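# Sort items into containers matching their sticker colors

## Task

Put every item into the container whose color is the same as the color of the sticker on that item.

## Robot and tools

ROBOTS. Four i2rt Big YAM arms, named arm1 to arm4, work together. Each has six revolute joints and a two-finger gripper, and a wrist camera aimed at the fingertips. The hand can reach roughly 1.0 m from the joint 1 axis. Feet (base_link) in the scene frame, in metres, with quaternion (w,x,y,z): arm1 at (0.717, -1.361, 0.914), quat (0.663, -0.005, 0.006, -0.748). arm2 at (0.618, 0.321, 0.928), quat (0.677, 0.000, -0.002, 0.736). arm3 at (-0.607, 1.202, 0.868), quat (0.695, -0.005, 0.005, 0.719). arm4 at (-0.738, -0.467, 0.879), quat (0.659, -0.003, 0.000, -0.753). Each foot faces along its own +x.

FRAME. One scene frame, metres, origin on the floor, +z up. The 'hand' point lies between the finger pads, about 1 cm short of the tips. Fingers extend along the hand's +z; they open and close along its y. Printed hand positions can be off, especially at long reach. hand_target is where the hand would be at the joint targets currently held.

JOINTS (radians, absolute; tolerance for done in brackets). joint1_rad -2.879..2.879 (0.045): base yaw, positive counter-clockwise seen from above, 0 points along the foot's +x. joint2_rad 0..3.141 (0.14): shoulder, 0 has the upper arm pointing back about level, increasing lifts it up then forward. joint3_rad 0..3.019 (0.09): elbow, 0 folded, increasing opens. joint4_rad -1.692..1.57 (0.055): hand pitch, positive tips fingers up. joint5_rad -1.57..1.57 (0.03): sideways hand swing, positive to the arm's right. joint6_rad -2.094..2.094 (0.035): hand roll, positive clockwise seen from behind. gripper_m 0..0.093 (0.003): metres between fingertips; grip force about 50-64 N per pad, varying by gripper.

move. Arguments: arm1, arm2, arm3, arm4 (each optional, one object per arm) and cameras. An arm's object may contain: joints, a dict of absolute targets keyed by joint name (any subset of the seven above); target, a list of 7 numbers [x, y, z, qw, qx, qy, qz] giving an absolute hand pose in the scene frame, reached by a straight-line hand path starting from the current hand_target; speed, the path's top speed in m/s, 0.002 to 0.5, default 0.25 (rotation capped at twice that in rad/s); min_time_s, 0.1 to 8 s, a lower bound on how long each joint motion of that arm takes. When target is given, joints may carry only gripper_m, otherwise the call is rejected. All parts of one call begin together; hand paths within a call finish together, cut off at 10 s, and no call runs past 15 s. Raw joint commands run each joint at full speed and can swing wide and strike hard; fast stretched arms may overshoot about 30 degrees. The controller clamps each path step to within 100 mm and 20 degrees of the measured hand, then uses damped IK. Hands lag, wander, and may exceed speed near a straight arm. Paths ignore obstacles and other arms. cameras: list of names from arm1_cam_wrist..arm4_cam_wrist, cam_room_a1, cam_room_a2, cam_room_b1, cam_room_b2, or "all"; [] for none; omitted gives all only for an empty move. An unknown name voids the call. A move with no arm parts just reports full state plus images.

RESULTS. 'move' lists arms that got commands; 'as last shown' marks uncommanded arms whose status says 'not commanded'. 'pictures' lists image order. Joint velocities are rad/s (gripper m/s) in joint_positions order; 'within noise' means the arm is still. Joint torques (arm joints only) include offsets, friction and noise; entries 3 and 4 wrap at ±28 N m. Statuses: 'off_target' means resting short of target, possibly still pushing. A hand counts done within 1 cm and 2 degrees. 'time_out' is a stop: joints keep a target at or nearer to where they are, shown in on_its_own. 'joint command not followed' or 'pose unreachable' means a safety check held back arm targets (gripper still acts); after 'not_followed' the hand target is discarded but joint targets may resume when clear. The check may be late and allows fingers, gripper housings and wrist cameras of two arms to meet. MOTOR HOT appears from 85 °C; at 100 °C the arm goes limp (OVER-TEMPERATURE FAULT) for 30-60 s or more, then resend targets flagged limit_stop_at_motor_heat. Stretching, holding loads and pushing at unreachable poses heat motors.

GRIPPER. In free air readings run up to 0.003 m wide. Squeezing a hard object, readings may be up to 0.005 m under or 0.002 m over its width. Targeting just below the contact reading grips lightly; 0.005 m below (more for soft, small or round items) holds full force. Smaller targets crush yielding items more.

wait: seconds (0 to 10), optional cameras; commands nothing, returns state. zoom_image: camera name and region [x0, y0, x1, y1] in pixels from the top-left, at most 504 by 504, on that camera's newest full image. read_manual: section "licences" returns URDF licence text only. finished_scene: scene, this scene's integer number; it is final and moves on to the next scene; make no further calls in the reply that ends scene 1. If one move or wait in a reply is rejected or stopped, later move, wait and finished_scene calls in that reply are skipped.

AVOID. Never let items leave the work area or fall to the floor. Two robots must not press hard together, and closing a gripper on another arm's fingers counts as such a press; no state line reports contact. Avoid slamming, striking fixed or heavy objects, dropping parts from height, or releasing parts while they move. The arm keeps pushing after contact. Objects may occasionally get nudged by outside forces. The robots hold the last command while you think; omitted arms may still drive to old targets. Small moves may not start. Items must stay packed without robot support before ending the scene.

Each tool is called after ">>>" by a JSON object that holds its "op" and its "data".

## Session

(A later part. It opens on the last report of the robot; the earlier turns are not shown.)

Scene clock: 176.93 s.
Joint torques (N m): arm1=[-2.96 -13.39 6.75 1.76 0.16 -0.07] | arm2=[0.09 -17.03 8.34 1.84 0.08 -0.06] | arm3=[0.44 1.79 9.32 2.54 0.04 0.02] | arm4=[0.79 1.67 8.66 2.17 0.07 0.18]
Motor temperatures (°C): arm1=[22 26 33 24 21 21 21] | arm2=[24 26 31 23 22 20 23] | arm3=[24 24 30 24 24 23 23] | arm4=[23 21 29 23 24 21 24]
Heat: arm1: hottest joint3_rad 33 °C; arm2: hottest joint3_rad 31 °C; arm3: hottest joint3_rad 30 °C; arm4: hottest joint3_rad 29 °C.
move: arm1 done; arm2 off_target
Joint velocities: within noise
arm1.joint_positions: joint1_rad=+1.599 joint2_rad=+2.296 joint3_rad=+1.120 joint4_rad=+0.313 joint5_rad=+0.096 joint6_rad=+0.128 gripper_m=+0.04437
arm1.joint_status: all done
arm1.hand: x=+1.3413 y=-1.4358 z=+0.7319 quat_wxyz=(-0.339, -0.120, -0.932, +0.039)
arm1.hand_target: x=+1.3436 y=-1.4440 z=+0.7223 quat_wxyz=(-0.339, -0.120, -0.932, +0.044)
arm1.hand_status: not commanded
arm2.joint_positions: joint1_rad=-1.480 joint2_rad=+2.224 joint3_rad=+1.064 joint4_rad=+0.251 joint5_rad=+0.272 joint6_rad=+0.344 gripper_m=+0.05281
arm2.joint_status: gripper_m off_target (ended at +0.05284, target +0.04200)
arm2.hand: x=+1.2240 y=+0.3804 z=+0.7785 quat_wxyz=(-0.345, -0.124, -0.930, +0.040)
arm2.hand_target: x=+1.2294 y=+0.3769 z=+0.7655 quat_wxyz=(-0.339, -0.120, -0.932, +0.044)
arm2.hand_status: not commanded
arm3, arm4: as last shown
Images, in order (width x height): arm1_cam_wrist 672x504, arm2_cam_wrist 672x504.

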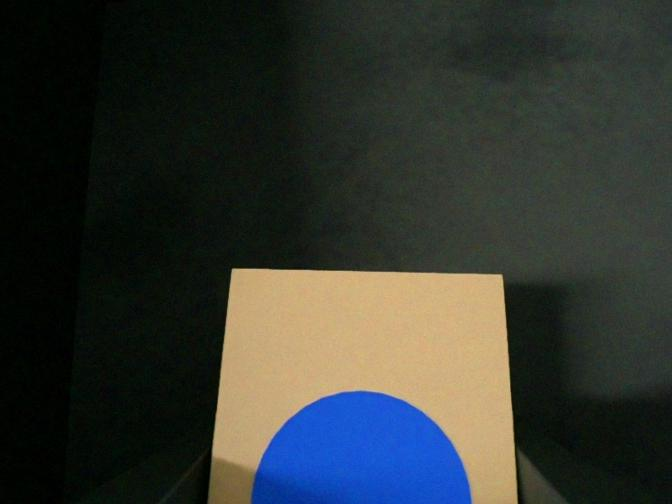

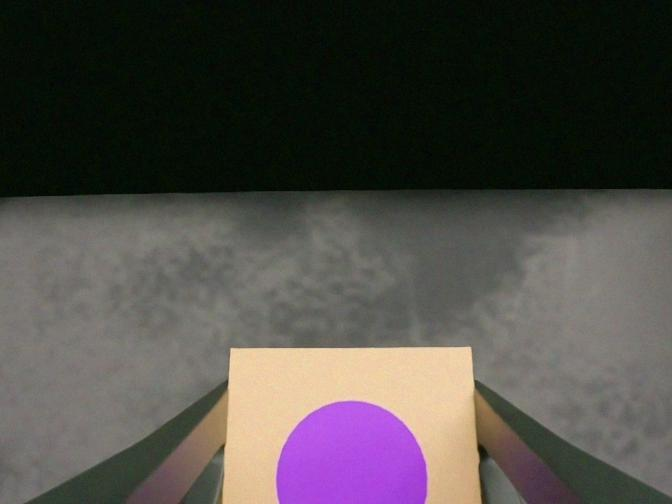

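>>> {"op": "move", "data": {"arm1": {"joints":{"gripper_m":0.035}}}}

>>> {"op": "move", "data": {"arm1": {"target":[1.344,-1.444,0.90,0.3392,0.1202,0.9323,-0.0437],"speed":0.2}, "arm2": {"target":[1.224,0.380,0.92,0.3392,0.1202,0.9323,-0.0437],"speed":0.2}, "cameras": ["arm1_cam_wrist","arm2_cam_wrist","cam_room_a1","cam_room_a2"]}}

Scene clock: 190.20 s.
Joint torques (N m): arm1=[-2.08 -13.51 6.63 1.81 0.15 -0.1] | arm2=[0.21 -17.03 8.36 1.8 0.09 -0.06] | arm3=[0.5 1.85 9.35 2.45 0.04 0.02] | arm4=[1.08 1.38 8.55 2.1 0.06 0.16]
Motor temperatures (°C): arm1=[22 26 32 24 21 21 22] | arm2=[24 26 30 23 22 20 23] | arm3=[24 24 30 24 24 23 23] | arm4=[23 21 29 23 24 21 24]
Heat: arm1: hottest joint3_rad 32 °C; arm2: hottest joint3_rad 30 °C; arm3: hottest joint3_rad 30 °C; arm4: hottest joint3_rad 29 °C.
move: arm1 off_target
Joint velocities: within noise
arm1.joint_positions: joint1_rad=+1.599 joint2_rad=+2.296 joint3_rad=+1.120 joint4_rad=+0.313 joint5_rad=+0.096 joint6_rad=+0.128 gripper_m=+0.04437
arm1.joint_status: gripper_m off_target (ended at +0.04437, target +0.03500)
arm1.hand: x=+1.3413 y=-1.4358 z=+0.7319 quat_wxyz=(-0.339, -0.120, -0.932, +0.039)
arm1.hand_target: x=+1.3436 y=-1.4440 z=+0.7223 quat_wxyz=(-0.339, -0.120, -0.932, +0.044)
arm1.hand_status: not commanded
arm2, arm3, arm4: as last shown
pictures: none

Scene clock: 191.77 s.
Joint torques (N m): arm1=[-2.9 -15.03 8.29 0.96 0.14 -0.05] | arm2=[0.79 -19.08 7.72 1.51 0.32 0.01] | arm3=[0.56 1.79 9.33 2.52 0.04 0.02] | arm4=[1.55 1.79 8.54 2.14 0.06 0.17]
Motor temperatures (°C): arm1=[22 26 32 24 21 21 22] | arm2=[24 26 30 23 22 20 23] | arm3=[24 24 30 24 24 23 23] | arm4=[23 21 29 23 24 21 24]
Heat: arm1: hottest joint3_rad 32 °C; arm2: hottest joint3_rad 30 °C; arm3: hottest joint3_rad 30 °C; arm4: hottest joint3_rad 29 °C.
move: arm1 off_target; arm2 done
Joint velocities: within noise
arm1.joint_positions: joint1_rad=+1.598 joint2_rad=+1.926 joint3_rad=+1.080 joint4_rad=-0.027 joint5_rad=+0.097 joint6_rad=+0.124 gripper_m=+0.04437
arm1.joint_status: not commanded
arm1.hand: x=+1.3421 y=-1.4364 z=+0.8908 quat_wxyz=(-0.335, -0.118, -0.934, +0.040)
arm1.hand_target: x=+1.3439 y=-1.4440 z=+0.8999 quat_wxyz=(-0.339, -0.120, -0.932, +0.044)
arm1.hand_status: off_target (0.012 m and 0.7 deg from the pose sent, 0.168 m and 0.6 deg at the start)
arm2.joint_positions: joint1_rad=-1.480 joint2_rad=+1.898 joint3_rad=+1.064 joint4_rad=-0.068 joint5_rad=+0.272 joint6_rad=+0.344 gripper_m=+0.05281
arm2.joint_status: not commanded
arm2.hand: x=+1.2309 y=+0.3812 z=+0.9239 quat_wxyz=(-0.347, -0.124, -0.929, +0.039)
arm2.hand_target: x=+1.2241 y=+0.3800 z=+0.9201 quat_wxyz=(-0.339, -0.120, -0.932, +0.044)
arm2.hand_status: done (0.008 m and 1.2 deg from the pose sent, 0.142 m and 0.9 deg at the start)
arm3, arm4: as last shown
Images, in order (width x height): arm1_cam_wrist 672x504, arm2_cam_wrist 672x504, cam_room_a1 672x504, cam_room_a2 672x504.

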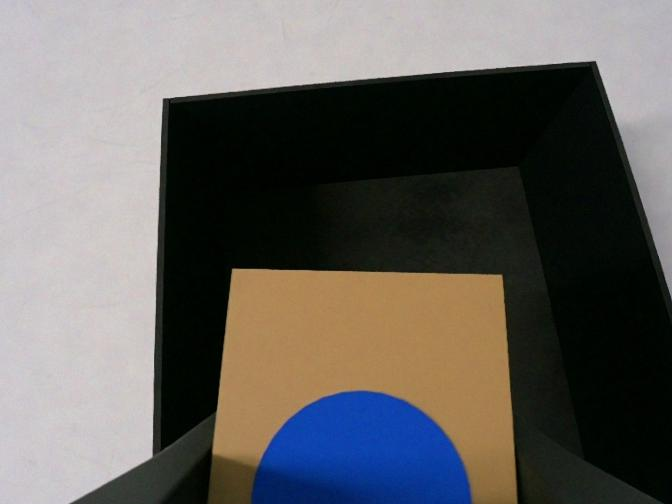

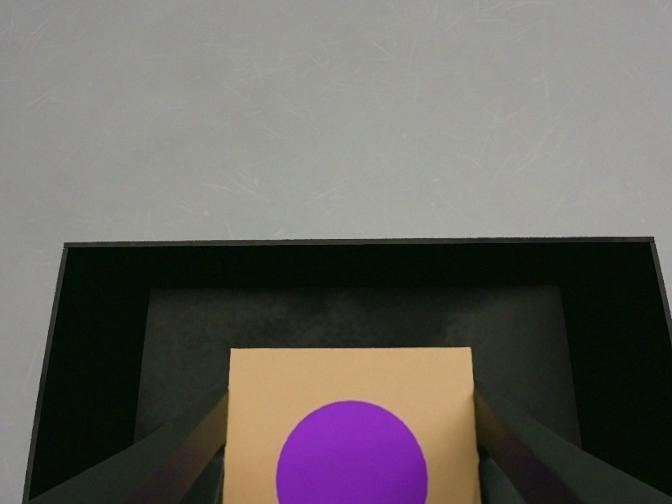

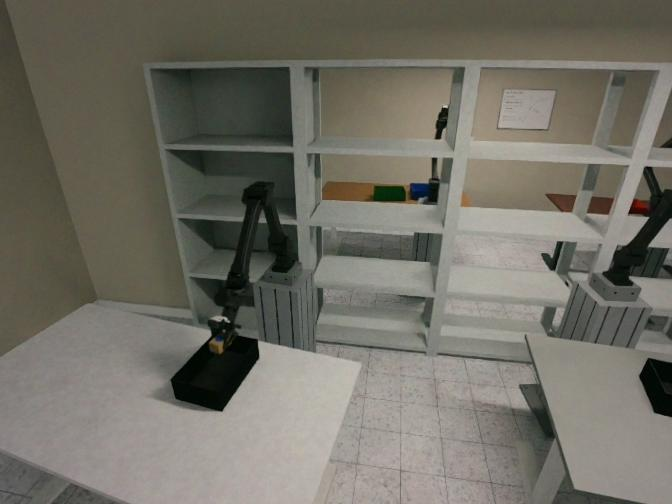

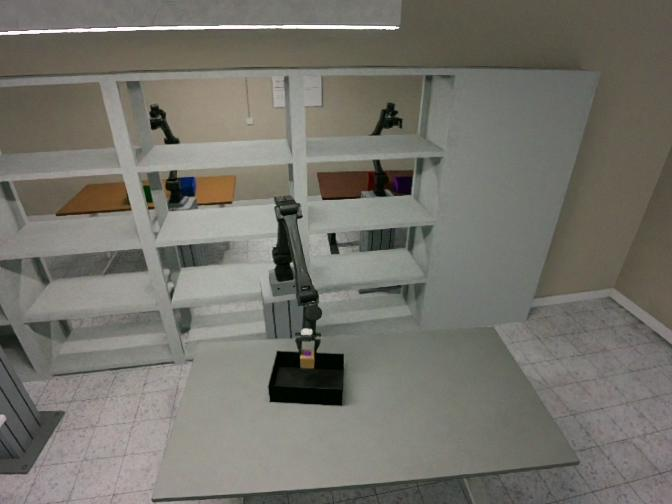

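>>> {"op": "move", "data": {"arm1": {"target":[1.07,-1.41,1.15,0.3392,0.1202,0.9323,-0.0437],"speed":0.3}, "arm2": {"target":[0.97,0.36,1.15,0.3392,0.1202,0.9323,-0.0437],"speed":0.3}}}

>>> {"op": "move", "data": {"arm1": {"joints":{"joint1_rad":-2.01},"min_time_s":4}, "arm2": {"joints":{"joint1_rad":0.84},"min_time_s":3.5}, "cameras": ["arm1_cam_wrist","arm2_cam_wrist","cam_room_a1","cam_room_a2"]}}

Scene clock: 199.40 s.
Joint torques (N m): arm1=[-1.08 0.03 13.76 1.09 0.16 0.15] | arm2=[1.38 -4.37 12.1 1.42 0.41 0.23] | arm3=[0.67 1.96 9.37 2.51 0.04 0.02] | arm4=[1.38 1.38 8.53 2.02 0.04 0.17]
Motor temperatures (°C): arm1=[22 26 32 24 21 21 22] | arm2=[24 26 30 23 22 20 24] | arm3=[24 24 30 24 24 23 23] | arm4=[23 21 29 23 24 21 24]
Heat: arm1: hottest joint3_rad 32 °C; arm2: hottest joint3_rad 30 °C; arm3: hottest joint3_rad 30 °C; arm4: hottest joint3_rad 29 °C.
move: arm1 off_target; arm2 done
Joint velocities: within noise
arm1.joint_positions: joint1_rad=+1.599 joint2_rad=+0.802 joint3_rad=+0.725 joint4_rad=-0.797 joint5_rad=+0.111 joint6_rad=+0.126 gripper_m=+0.04437
arm1.joint_status: not commanded
arm1.hand: x=+1.0643 y=-1.4129 z=+1.1397 quat_wxyz=(-0.334, -0.121, -0.933, +0.046)
arm1.hand_target: x=+1.0698 y=-1.4100 z=+1.1500 quat_wxyz=(-0.339, -0.120, -0.932, +0.044)
arm1.hand_status: off_target (0.012 m and 0.6 deg from the pose sent, 0.377 m and 0.7 deg at the start)
arm2.joint_positions: joint1_rad=-1.387 joint2_rad=+0.868 joint3_rad=+0.743 joint4_rad=-0.802 joint5_rad=+0.331 joint6_rad=+0.407 gripper_m=+0.05281
arm2.joint_status: not commanded
arm2.hand: x=+0.9711 y=+0.3579 z=+1.1540 quat_wxyz=(-0.347, -0.118, -0.929, +0.042)
arm2.hand_target: x=+0.9699 y=+0.3600 z=+1.1500 quat_wxyz=(-0.339, -0.120, -0.932, +0.044)
arm2.hand_status: done (0.005 m and 1.0 deg from the pose sent, 0.346 m and 1.2 deg at the start)
arm3, arm4: as last shown
pictures: none

Scene clock: 203.73 s.
Joint torques (N m): arm1=[-2.08 -0.03 13.89 1.16 0.1 0.13] | arm2=[0.79 -4.54 12.08 1.4 0.3 0.21] | arm3=[0.38 1.9 9.29 2.51 0.05 0.02] | arm4=[1.14 1.44 8.61 2.18 0.04 0.16]
Motor temperatures (°C): arm1=[22 26 32 24 21 21 22] | arm2=[24 26 30 23 22 20 24] | arm3=[24 24 30 24 24 23 23] | arm4=[23 21 29 23 24 21 24]
Heat: arm1: hottest joint3_rad 32 °C; arm2: hottest joint3_rad 30 °C; arm3: hottest joint3_rad 30 °C; arm4: hottest joint3_rad 29 °C.
move: arm1 done; arm2 done
Joint velocities: within noise
arm1.joint_positions: joint1_rad=-2.007 joint2_rad=+0.802 joint3_rad=+0.725 joint4_rad=-0.797 joint5_rad=+0.112 joint6_rad=+0.127 gripper_m=+0.04438
arm1.joint_status: all done
arm1.hand: x=+0.4371 y=-1.1612 z=+1.1502 quat_wxyz=(+0.123, -0.875, +0.333, +0.329)
arm1.hand_target: x=+0.4339 y=-1.1576 z=+1.1606 quat_wxyz=(+0.123, -0.872, +0.337, +0.334)
arm1.hand_status: not commanded
arm2.joint_positions: joint1_rad=+0.840 joint2_rad=+0.868 joint3_rad=+0.743 joint4_rad=-0.802 joint5_rad=+0.333 joint6_rad=+0.409 gripper_m=+0.05282
arm2.joint_status: all done
arm2.hand: x=+0.3720 y=+0.5773 z=+1.1537 quat_wxyz=(-0.195, +0.782, -0.516, -0.291)
arm2.hand_target: x=+0.3729 y=+0.5768 z=+1.1496 quat_wxyz=(-0.193, +0.782, -0.521, -0.283)
arm2.hand_status: not commanded
arm3.joint_positions: joint1_rad=-1.590 joint2_rad=+0.603 joint3_rad=+1.391 joint4_rad=-1.018 joint5_rad=+0.000 joint6_rad=-0.007 gripper_m=+0.09400
arm3.joint_status: not commanded
arm3.hand: x=-0.3483 y=+1.2145 z=+1.4830 quat_wxyz=(-0.621, +0.013, -0.783, +0.003)
arm3.hand_target: x=-0.3519 y=+1.2120 z=+1.4983 quat_wxyz=(-0.637, +0.006, -0.771, +0.004)
arm3.hand_status: not commanded
arm4.joint_positions: joint1_rad=+1.695 joint2_rad=+0.632 joint3_rad=+1.440 joint4_rad=-1.019 joint5_rad=+0.001 joint6_rad=-0.013 gripper_m=+0.09400
arm4.joint_status: not commanded
arm4.hand: x=-0.4724 y=-0.4675 z=+1.5110 quat_wxyz=(-0.627, +0.002, -0.779, +0.009)
arm4.hand_target: x=-0.4764 y=-0.4659 z=+1.5255 quat_wxyz=(-0.642, +0.000, -0.767, +0.003)
arm4.hand_status: not commanded
Images, in order (width x height): arm1_cam_wrist 672x504, arm2_cam_wrist 672x504, cam_room_a1 672x504, cam_room_a2 672x504.

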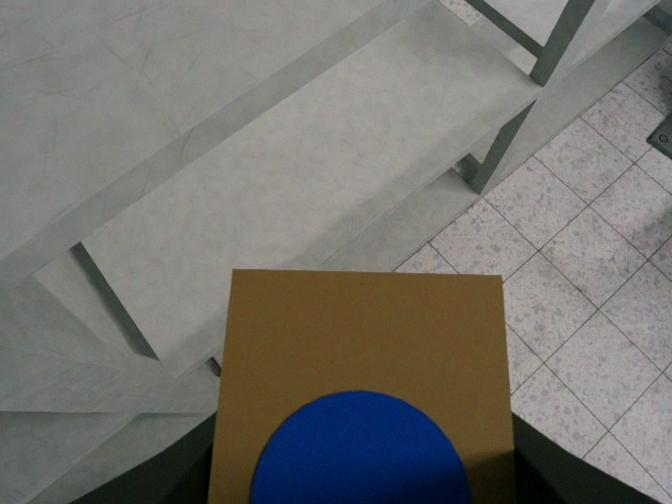

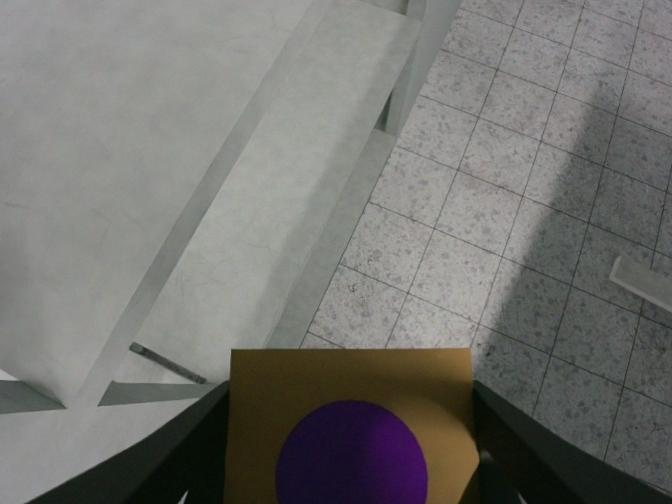

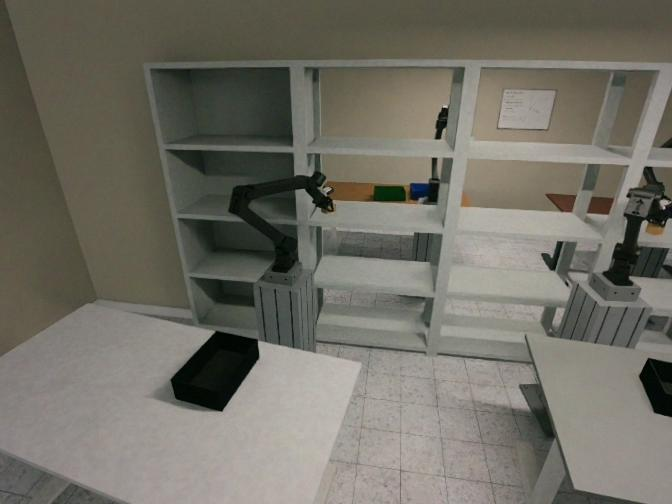

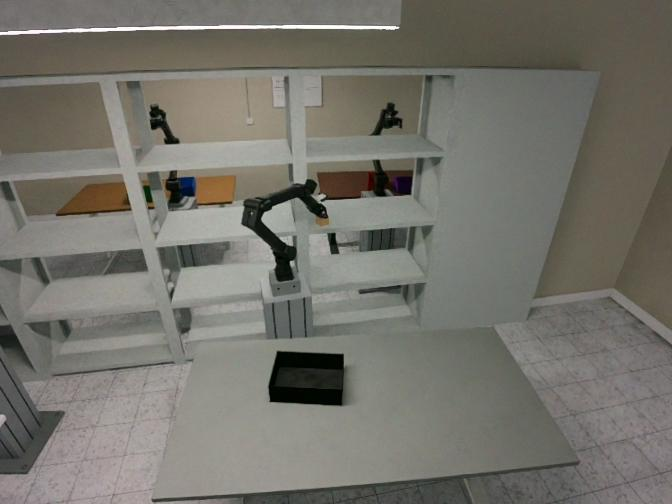

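>>> {"op": "move", "data": {"arm1": {"target":[0.0,-0.895,1.14,0.0963,-0.902,0.2646,0.3282],"speed":0.25}, "arm2": {"target":[0.0,0.85,1.14,0.0888,-0.9078,0.2441,0.3303],"speed":0.25}, "cameras": ["all"]}}

Scene clock: 231.87 s.
Joint torques (N m): arm1=[-2.2 -20.78 17.66 1.07 -0.08 -0.03] | arm2=[-0.15 -22.65 17.74 1.48 -0.3 -0.08] | arm3=[0.73 1.85 9.35 2.54 0.05 0.02] | arm4=[0.97 1.49 8.68 2.11 0.05 0.15]
Motor temperatures (°C): arm1=[22 25 33 23 21 21 22] | arm2=[24 26 33 23 22 20 24] | arm3=[24 24 30 24 24 23 23] | arm4=[23 21 29 23 24 21 24]
Heat: arm1: hottest joint3_rad 33 °C; arm2: hottest joint3_rad 33 °C; arm3: hottest joint3_rad 30 °C; arm4: hottest joint3_rad 29 °C.
move: arm1 off_target; arm2 off_target
Joint velocities: within noise
arm1.joint_positions: joint1_rad=-2.012 joint2_rad=+2.268 joint3_rad=+2.281 joint4_rad=-0.955 joint5_rad=+0.006 joint6_rad=+0.002 gripper_m=+0.04438
arm1.joint_status: not commanded
arm1.hand: x=+0.0060 y=-0.9098 z=+1.1078 quat_wxyz=(+0.087, -0.911, +0.266, +0.304)
arm1.hand_target: x=+0.0021 y=-0.8962 z=+1.1400 quat_wxyz=(+0.097, -0.901, +0.264, +0.329)
arm1.hand_status: off_target (0.036 m and 3.1 deg from the pose sent, 0.512 m and 8.9 deg at the start)
arm2.joint_positions: joint1_rad=+0.757 joint2_rad=+2.078 joint3_rad=+1.988 joint4_rad=-0.820 joint5_rad=-0.135 joint6_rad=-0.148 gripper_m=+0.05282
arm2.joint_status: not commanded
arm2.hand: x=+0.0080 y=+0.8338 z=+1.1280 quat_wxyz=(-0.081, +0.911, -0.249, -0.320)
arm2.hand_target: x=+0.0012 y=+0.8491 z=+1.1402 quat_wxyz=(-0.089, +0.907, -0.244, -0.331)
arm2.hand_status: off_target (0.022 m and 1.6 deg from the pose sent, 0.461 m and 36.8 deg at the start)
arm3, arm4: as last shown
pictures: arm1_cam_wrist, arm2_cam_wrist, arm3_cam_wrist, arm4_cam_wrist, cam_room_a1, cam_room_a2, cam_room_b1, cam_room_b2
Images, in order (width x height): arm1_cam_wrist 672x504, arm2_cam_wrist 672x504, arm3_cam_wrist 672x504, arm4_cam_wrist 672x504, cam_room_a1 672x504, cam_room_a2 672x504, cam_room_b1 672x504, cam_room_b2 672x504.

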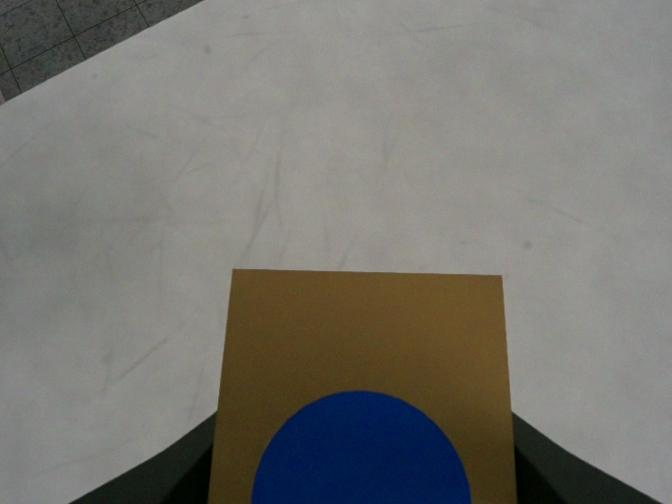

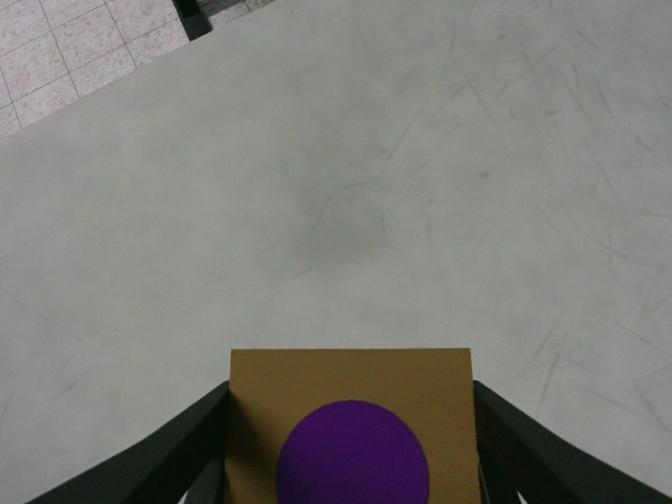

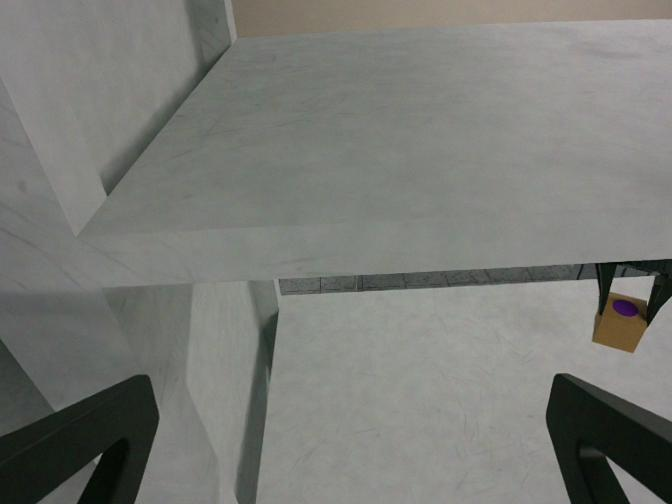

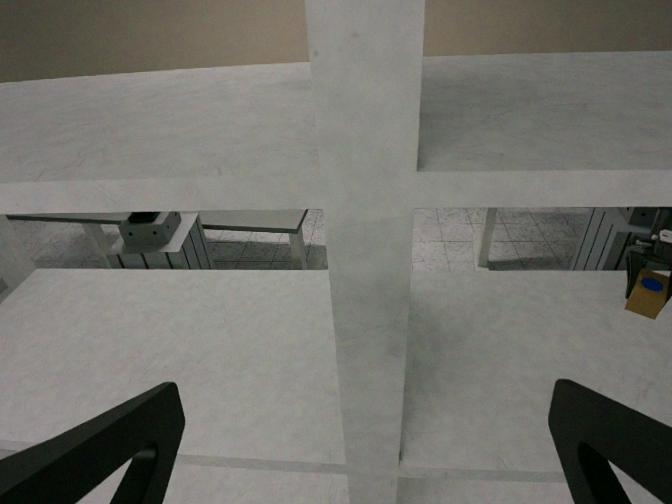

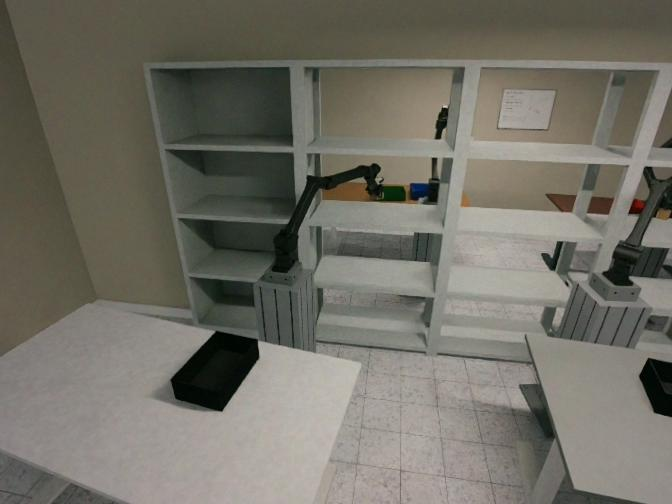

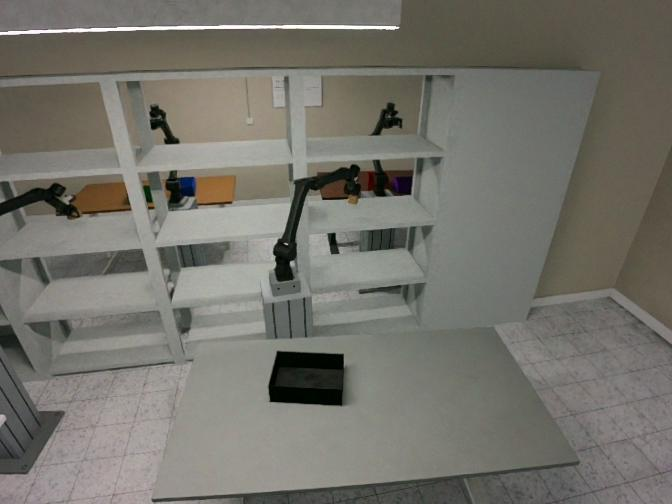

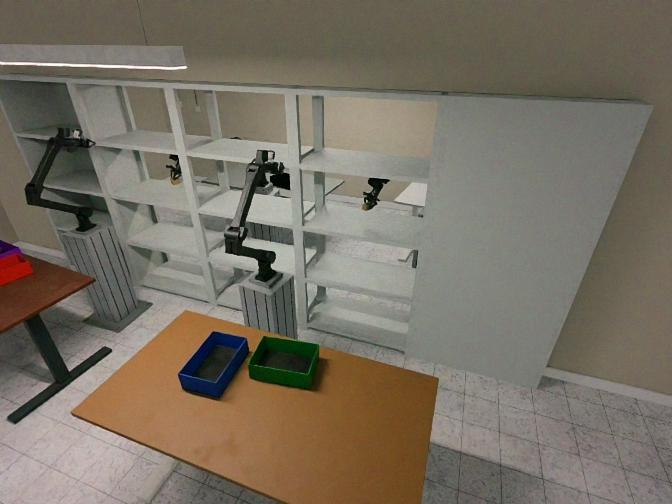

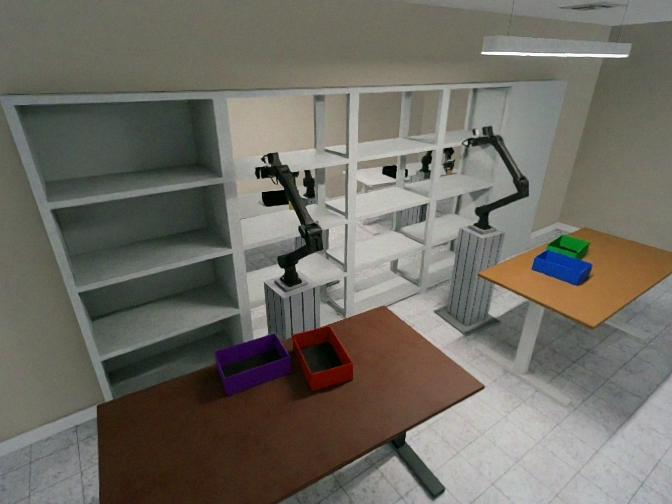

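>>> {"op": "move", "data": {"arm1": {"target":[0.0,-0.885,1.10,0.0963,-0.902,0.2646,0.3282],"speed":0.1}, "arm2": {"target":[0.0,0.86,1.087,0.0888,-0.9078,0.2441,0.3303],"speed":0.1}, "cameras": ["all"]}}

>>> {"op": "zoom_image", "data": {"camera": "arm4_cam_wrist", "region": [560, 200, 672, 350]}}

>>> {"op": "zoom_image", "data": {"camera": "arm3_cam_wrist", "region": [540, 240, 672, 400]}}

Scene clock: 243.43 s.
Joint torques (N m): arm1=[-2.14 -21.54 12.48 2.21 -0.02 0] | arm2=[0.09 -22.89 12.18 2.88 -0.3 -0.07] | arm3=[0.5 1.85 9.37 2.52 0.04 0.02] | arm4=[0.97 1.79 8.53 2.1 0.03 0.17]
Motor temperatures (°C): arm1=[22 26 37 23 21 21 22] | arm2=[24 27 36 23 22 20 24] | arm3=[24 24 30 24 24 23 23] | arm4=[23 21 29 23 24 21 24]
Heat: arm1: hottest joint3_rad 37 °C; arm2: hottest joint3_rad 36 °C; arm3: hottest joint3_rad 30 °C; arm4: hottest joint3_rad 29 °C.
move: arm1 done; arm2 off_target
Joint velocities: within noise
arm1.joint_positions: joint1_rad=-2.026 joint2_rad=+2.288 joint3_rad=+2.281 joint4_rad=-0.903 joint5_rad=-0.002 joint6_rad=-0.007 gripper_m=+0.04438
arm1.joint_status: not commanded
arm1.hand: x=+0.0022 y=-0.8948 z=+1.0991 quat_wxyz=(+0.091, -0.905, +0.265, +0.318)
arm1.hand_target: x=+0.0002 y=-0.8853 z=+1.1000 quat_wxyz=(+0.096, -0.902, +0.264, +0.328)
arm1.hand_status: done (0.010 m and 1.3 deg from the pose sent, 0.027 m and 3.1 deg at the start)
arm2.joint_positions: joint1_rad=+0.746 joint2_rad=+2.117 joint3_rad=+1.988 joint4_rad=-0.746 joint5_rad=-0.142 joint6_rad=-0.156 gripper_m=+0.05282
arm2.joint_status: not commanded
arm2.hand: x=+0.0008 y=+0.8509 z=+1.1092 quat_wxyz=(-0.089, +0.905, -0.246, -0.335)
arm2.hand_target: x=+0.0007 y=+0.8593 z=+1.0874 quat_wxyz=(-0.089, +0.907, -0.244, -0.330)
arm2.hand_status: off_target (0.024 m and 0.7 deg from the pose sent, 0.049 m and 1.6 deg at the start)
arm3, arm4: as last shown
pictures: arm1_cam_wrist, arm2_cam_wrist, arm3_cam_wrist, arm4_cam_wrist, cam_room_a1, cam_room_a2, cam_room_b1, cam_room_b2
Images, in order (width x height): arm1_cam_wrist 672x504, arm2_cam_wrist 672x504, arm3_cam_wrist 672x504, arm4_cam_wrist 672x504, cam_room_a1 672x504, cam_room_a2 672x504, cam_room_b1 672x504, cam_room_b2 672x504.

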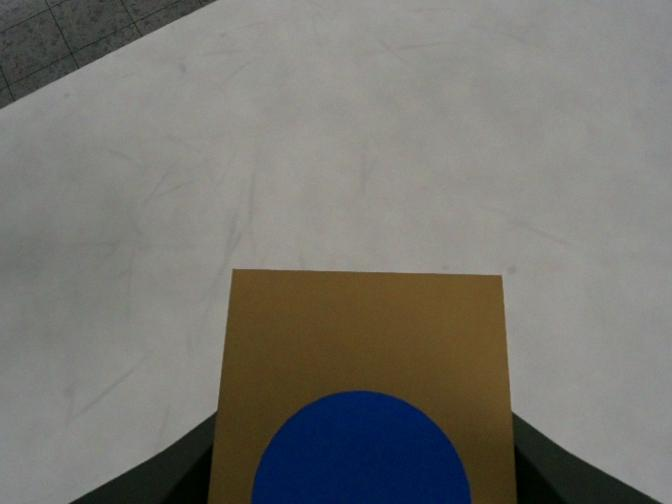

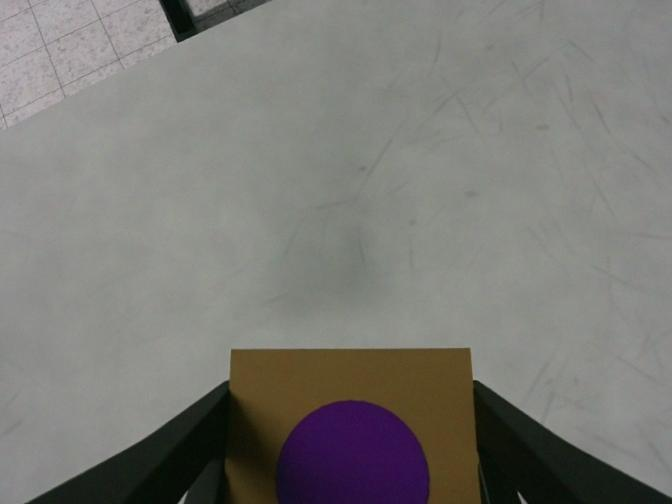

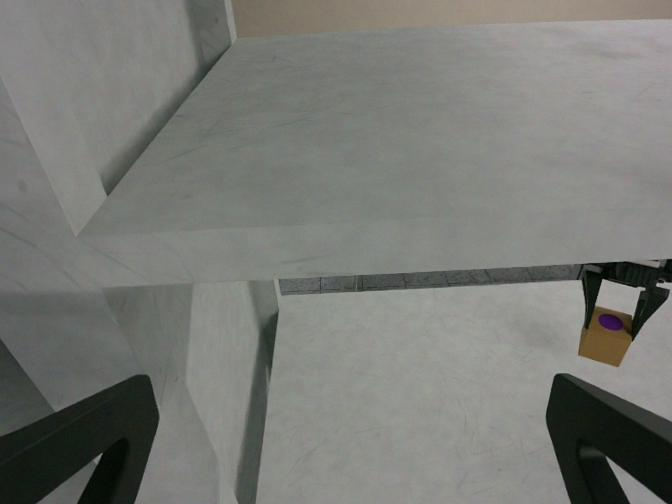

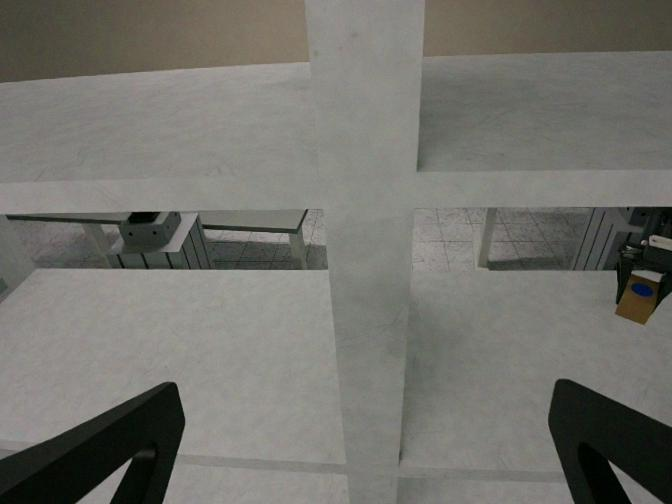

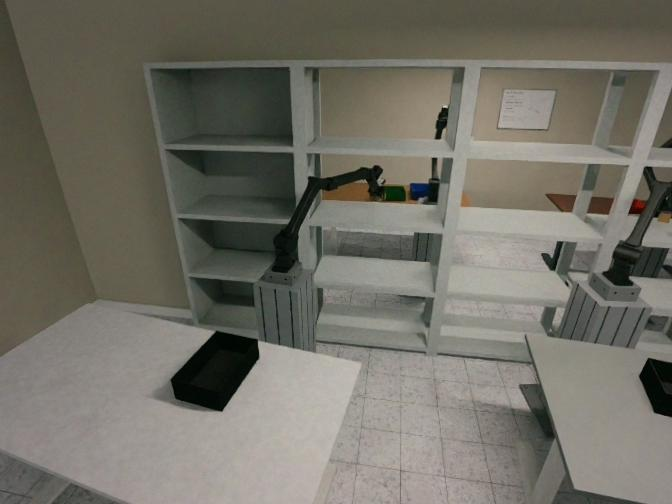

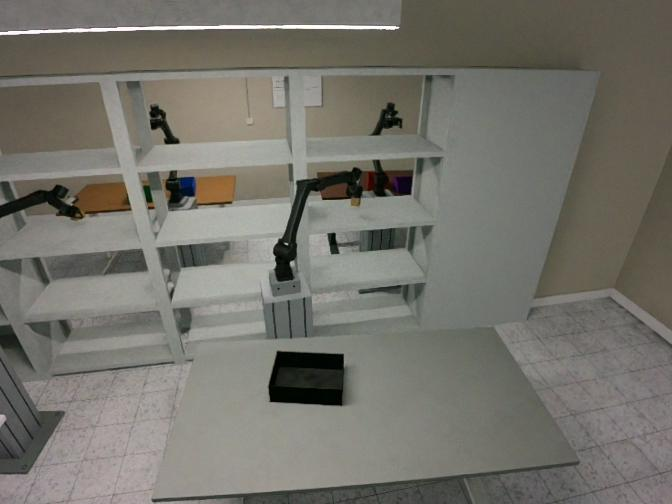

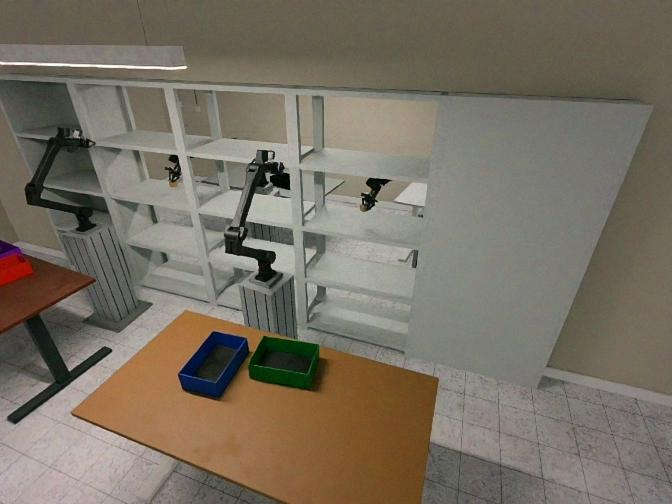

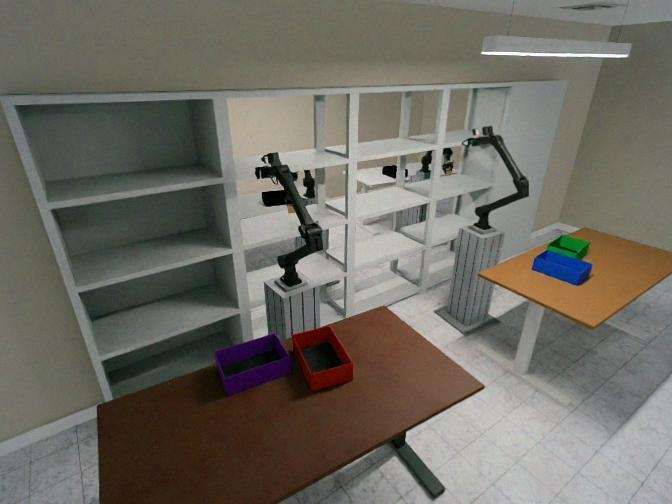

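Scaled by 3.360.

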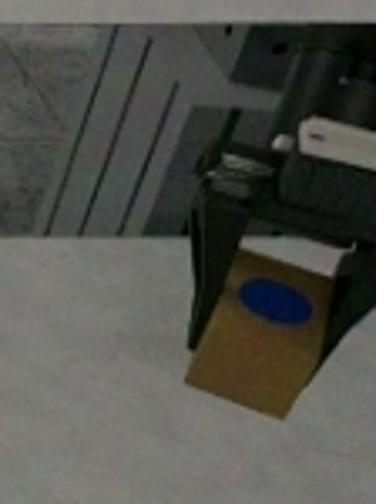

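Scaled by 3.150.

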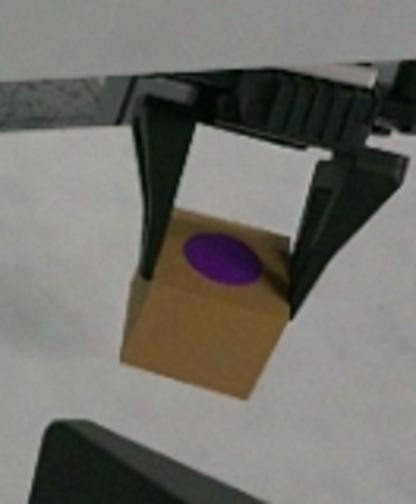

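>>> {"op": "move", "data": {"arm1": {"target":[0.0,-0.885,1.07,0.0963,-0.902,0.2646,0.3282],"speed":0.08}, "arm2": {"target":[0.0,0.86,1.065,0.0888,-0.9078,0.2441,0.3303],"speed":0.08}, "cameras": ["arm3_cam_wrist","arm4_cam_wrist"]}}

>>> {"op": "zoom_image", "data": {"camera": "arm4_cam_wrist", "region": [560, 200, 672, 350]}}

>>> {"op": "zoom_image", "data": {"camera": "arm3_cam_wrist", "region": [540, 240, 672, 400]}}

Scene clock: 249.17 s.
Joint torques (N m): arm1=[-2.55 -21.66 11.92 2.22 -0.01 -0.05] | arm2=[0.03 -22.71 11.04 2.93 -0.29 -0.08] | arm3=[0.67 1.79 9.36 2.5 0.04 0.03] | arm4=[1.08 1.32 8.65 2.1 0.04 0.16]
Motor temperatures (°C): arm1=[22 26 37 24 21 21 22] | arm2=[24 27 36 23 22 20 24] | arm3=[24 24 30 24 24 23 23] | arm4=[23 21 29 23 24 21 24]
Heat: arm1: hottest joint3_rad 37 °C; arm2: hottest joint3_rad 36 °C; arm3: hottest joint3_rad 30 °C; arm4: hottest joint3_rad 29 °C.
move: arm1 done; arm2 off_target
Joint velocities: within noise
arm1.joint_positions: joint1_rad=-2.026 joint2_rad=+2.292 joint3_rad=+2.214 joint4_rad=-0.828 joint5_rad=-0.002 joint6_rad=-0.007 gripper_m=+0.04438
arm1.joint_status: not commanded
arm1.hand: x=+0.0012 y=-0.8944 z=+1.0714 quat_wxyz=(+0.092, -0.905, +0.265, +0.320)
arm1.hand_target: x=+0.0002 y=-0.8852 z=+1.0699 quat_wxyz=(+0.096, -0.902, +0.265, +0.328)
arm1.hand_status: done (0.010 m and 1.1 deg from the pose sent, 0.031 m and 1.3 deg at the start)
arm2.joint_positions: joint1_rad=+0.746 joint2_rad=+2.126 joint3_rad=+1.963 joint4_rad=-0.697 joint5_rad=-0.142 joint6_rad=-0.156 gripper_m=+0.05282
arm2.joint_status: not commanded
arm2.hand: x=-0.0017 y=+0.8530 z=+1.0965 quat_wxyz=(-0.092, +0.903, -0.245, -0.341)
arm2.hand_target: x=+0.0009 y=+0.8590 z=+1.0655 quat_wxyz=(-0.089, +0.908, -0.244, -0.330)
arm2.hand_status: off_target (0.032 m and 1.4 deg from the pose sent, 0.045 m and 0.7 deg at the start)
arm3, arm4: as last shown
Images, in order (width x height): arm3_cam_wrist 672x504, arm4_cam_wrist 672x504.

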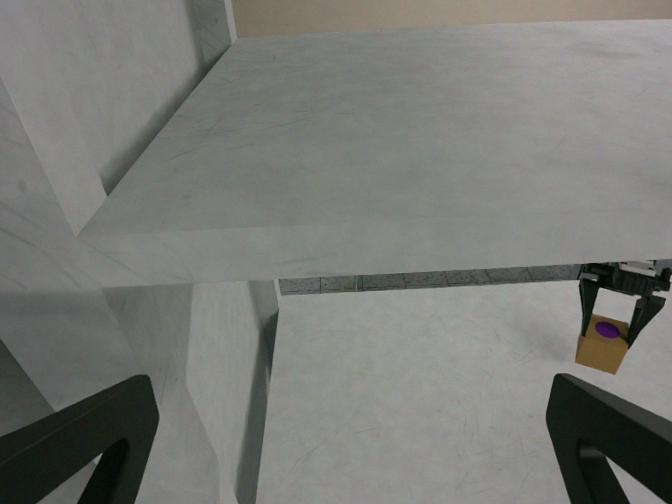

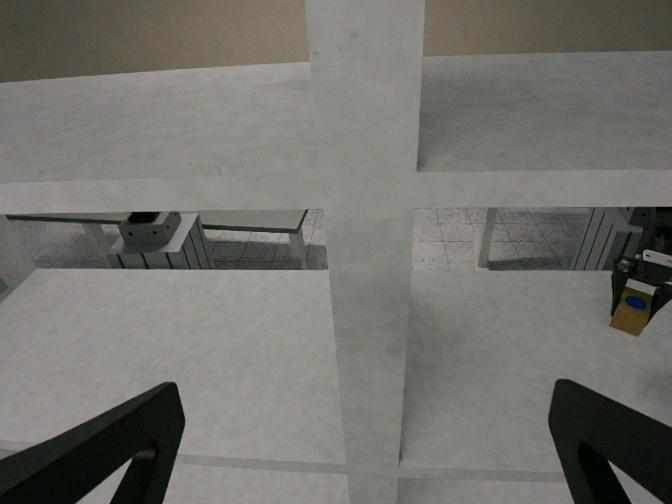

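Scaled by 3.360.

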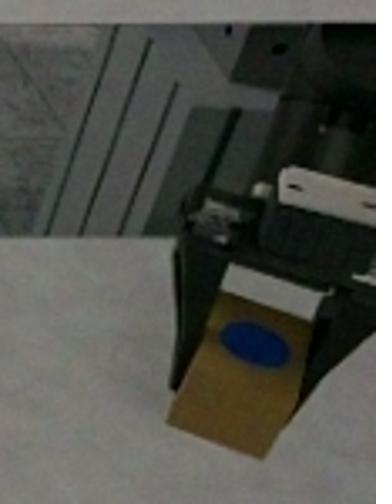

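Scaled by 3.150.

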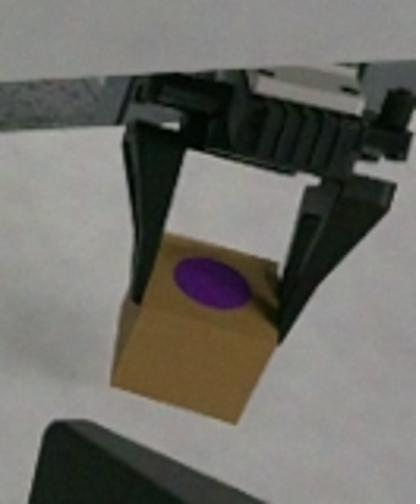

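>>> {"op": "move", "data": {"arm1": {"target":[0.0,-0.885,1.05,0.0963,-0.902,0.2646,0.3282],"speed":0.08}, "arm2": {"target":[0.0,0.86,1.045,0.0888,-0.9078,0.2441,0.3303],"speed":0.08}, "cameras": ["arm3_cam_wrist","arm4_cam_wrist"]}}

>>> {"op": "zoom_image", "data": {"camera": "arm4_cam_wrist", "region": [560, 250, 672, 400]}}

>>> {"op": "zoom_image", "data": {"camera": "arm3_cam_wrist", "region": [520, 250, 672, 410]}}

Scene clock: 263.73 s.
Joint torques (N m): arm1=[-2.14 -21.01 11.84 2.18 -0.09 -0.06] | arm2=[0.09 -22.77 10.96 2.96 -0.28 -0.08] | arm3=[0.56 1.85 9.39 2.45 0.04 0.02] | arm4=[0.79 1.44 8.69 2.26 0.06 0.16]
Motor temperatures (°C): arm1=[22 27 37 24 21 21 22] | arm2=[24 28 34 23 22 20 25] | arm3=[24 24 30 24 24 23 23] | arm4=[23 21 30 23 24 21 24]
Heat: arm1: hottest joint3_rad 37 °C; arm2: hottest joint3_rad 34 °C; arm3: hottest joint3_rad 30 °C; arm4: hottest joint3_rad 30 °C.
move: arm1 done; arm2 off_target
Joint velocities: within noise
arm1.joint_positions: joint1_rad=-2.026 joint2_rad=+2.297 joint3_rad=+2.175 joint4_rad=-0.781 joint5_rad=-0.002 joint6_rad=-0.008 gripper_m=+0.04438
arm1.joint_status: not commanded
arm1.hand: x=+0.0009 y=-0.8943 z=+1.0538 quat_wxyz=(+0.092, -0.904, +0.265, +0.322)
arm1.hand_target: x=+0.0002 y=-0.8852 z=+1.0502 quat_wxyz=(+0.096, -0.902, +0.264, +0.328)
arm1.hand_status: done (0.010 m and 0.9 deg from the pose sent, 0.024 m and 1.1 deg at the start)
arm2.joint_positions: joint1_rad=+0.746 joint2_rad=+2.140 joint3_rad=+1.933 joint4_rad=-0.654 joint5_rad=-0.142 joint6_rad=-0.156 gripper_m=+0.05282
arm2.joint_status: not commanded
arm2.hand: x=-0.0023 y=+0.8537 z=+1.0763 quat_wxyz=(-0.092, +0.903, -0.245, -0.341)
arm2.hand_target: x=+0.0010 y=+0.8590 z=+1.0454 quat_wxyz=(-0.089, +0.908, -0.244, -0.330)
arm2.hand_status: off_target (0.032 m and 1.4 deg from the pose sent, 0.052 m and 1.4 deg at the start)
arm3, arm4: as last shown
Images, in order (width x height): arm3_cam_wrist 672x504, arm4_cam_wrist 672x504.

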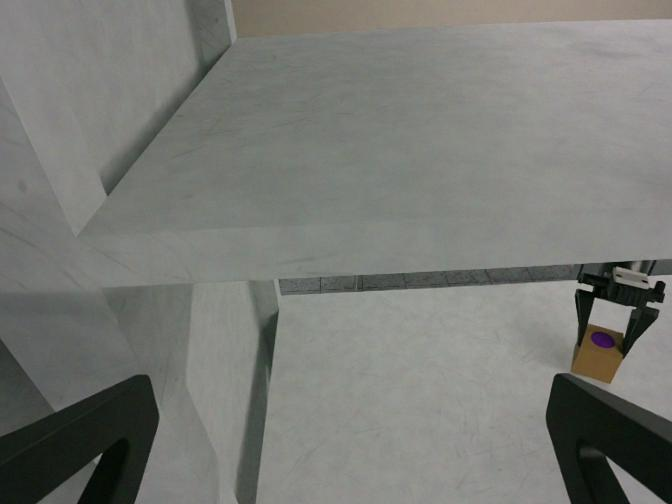

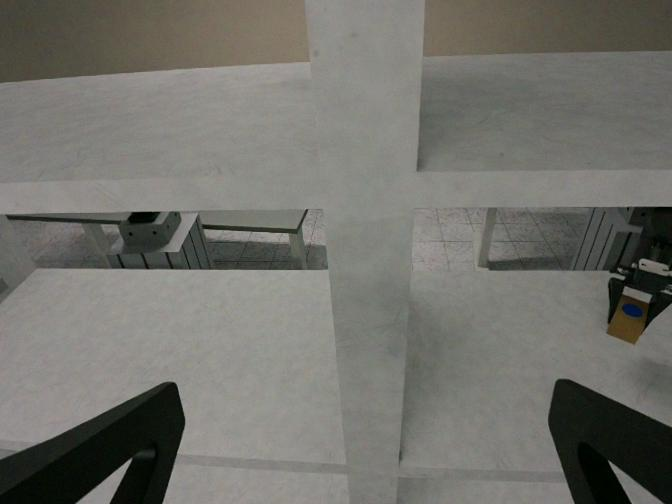

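Scaled by 3.360.

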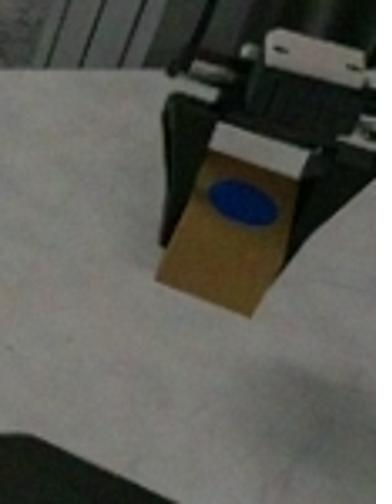

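Scaled by 3.150.

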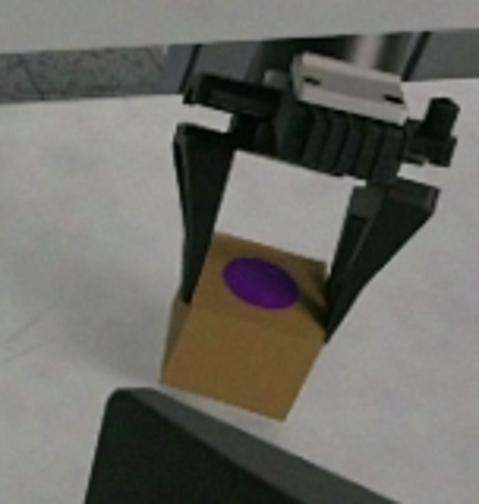

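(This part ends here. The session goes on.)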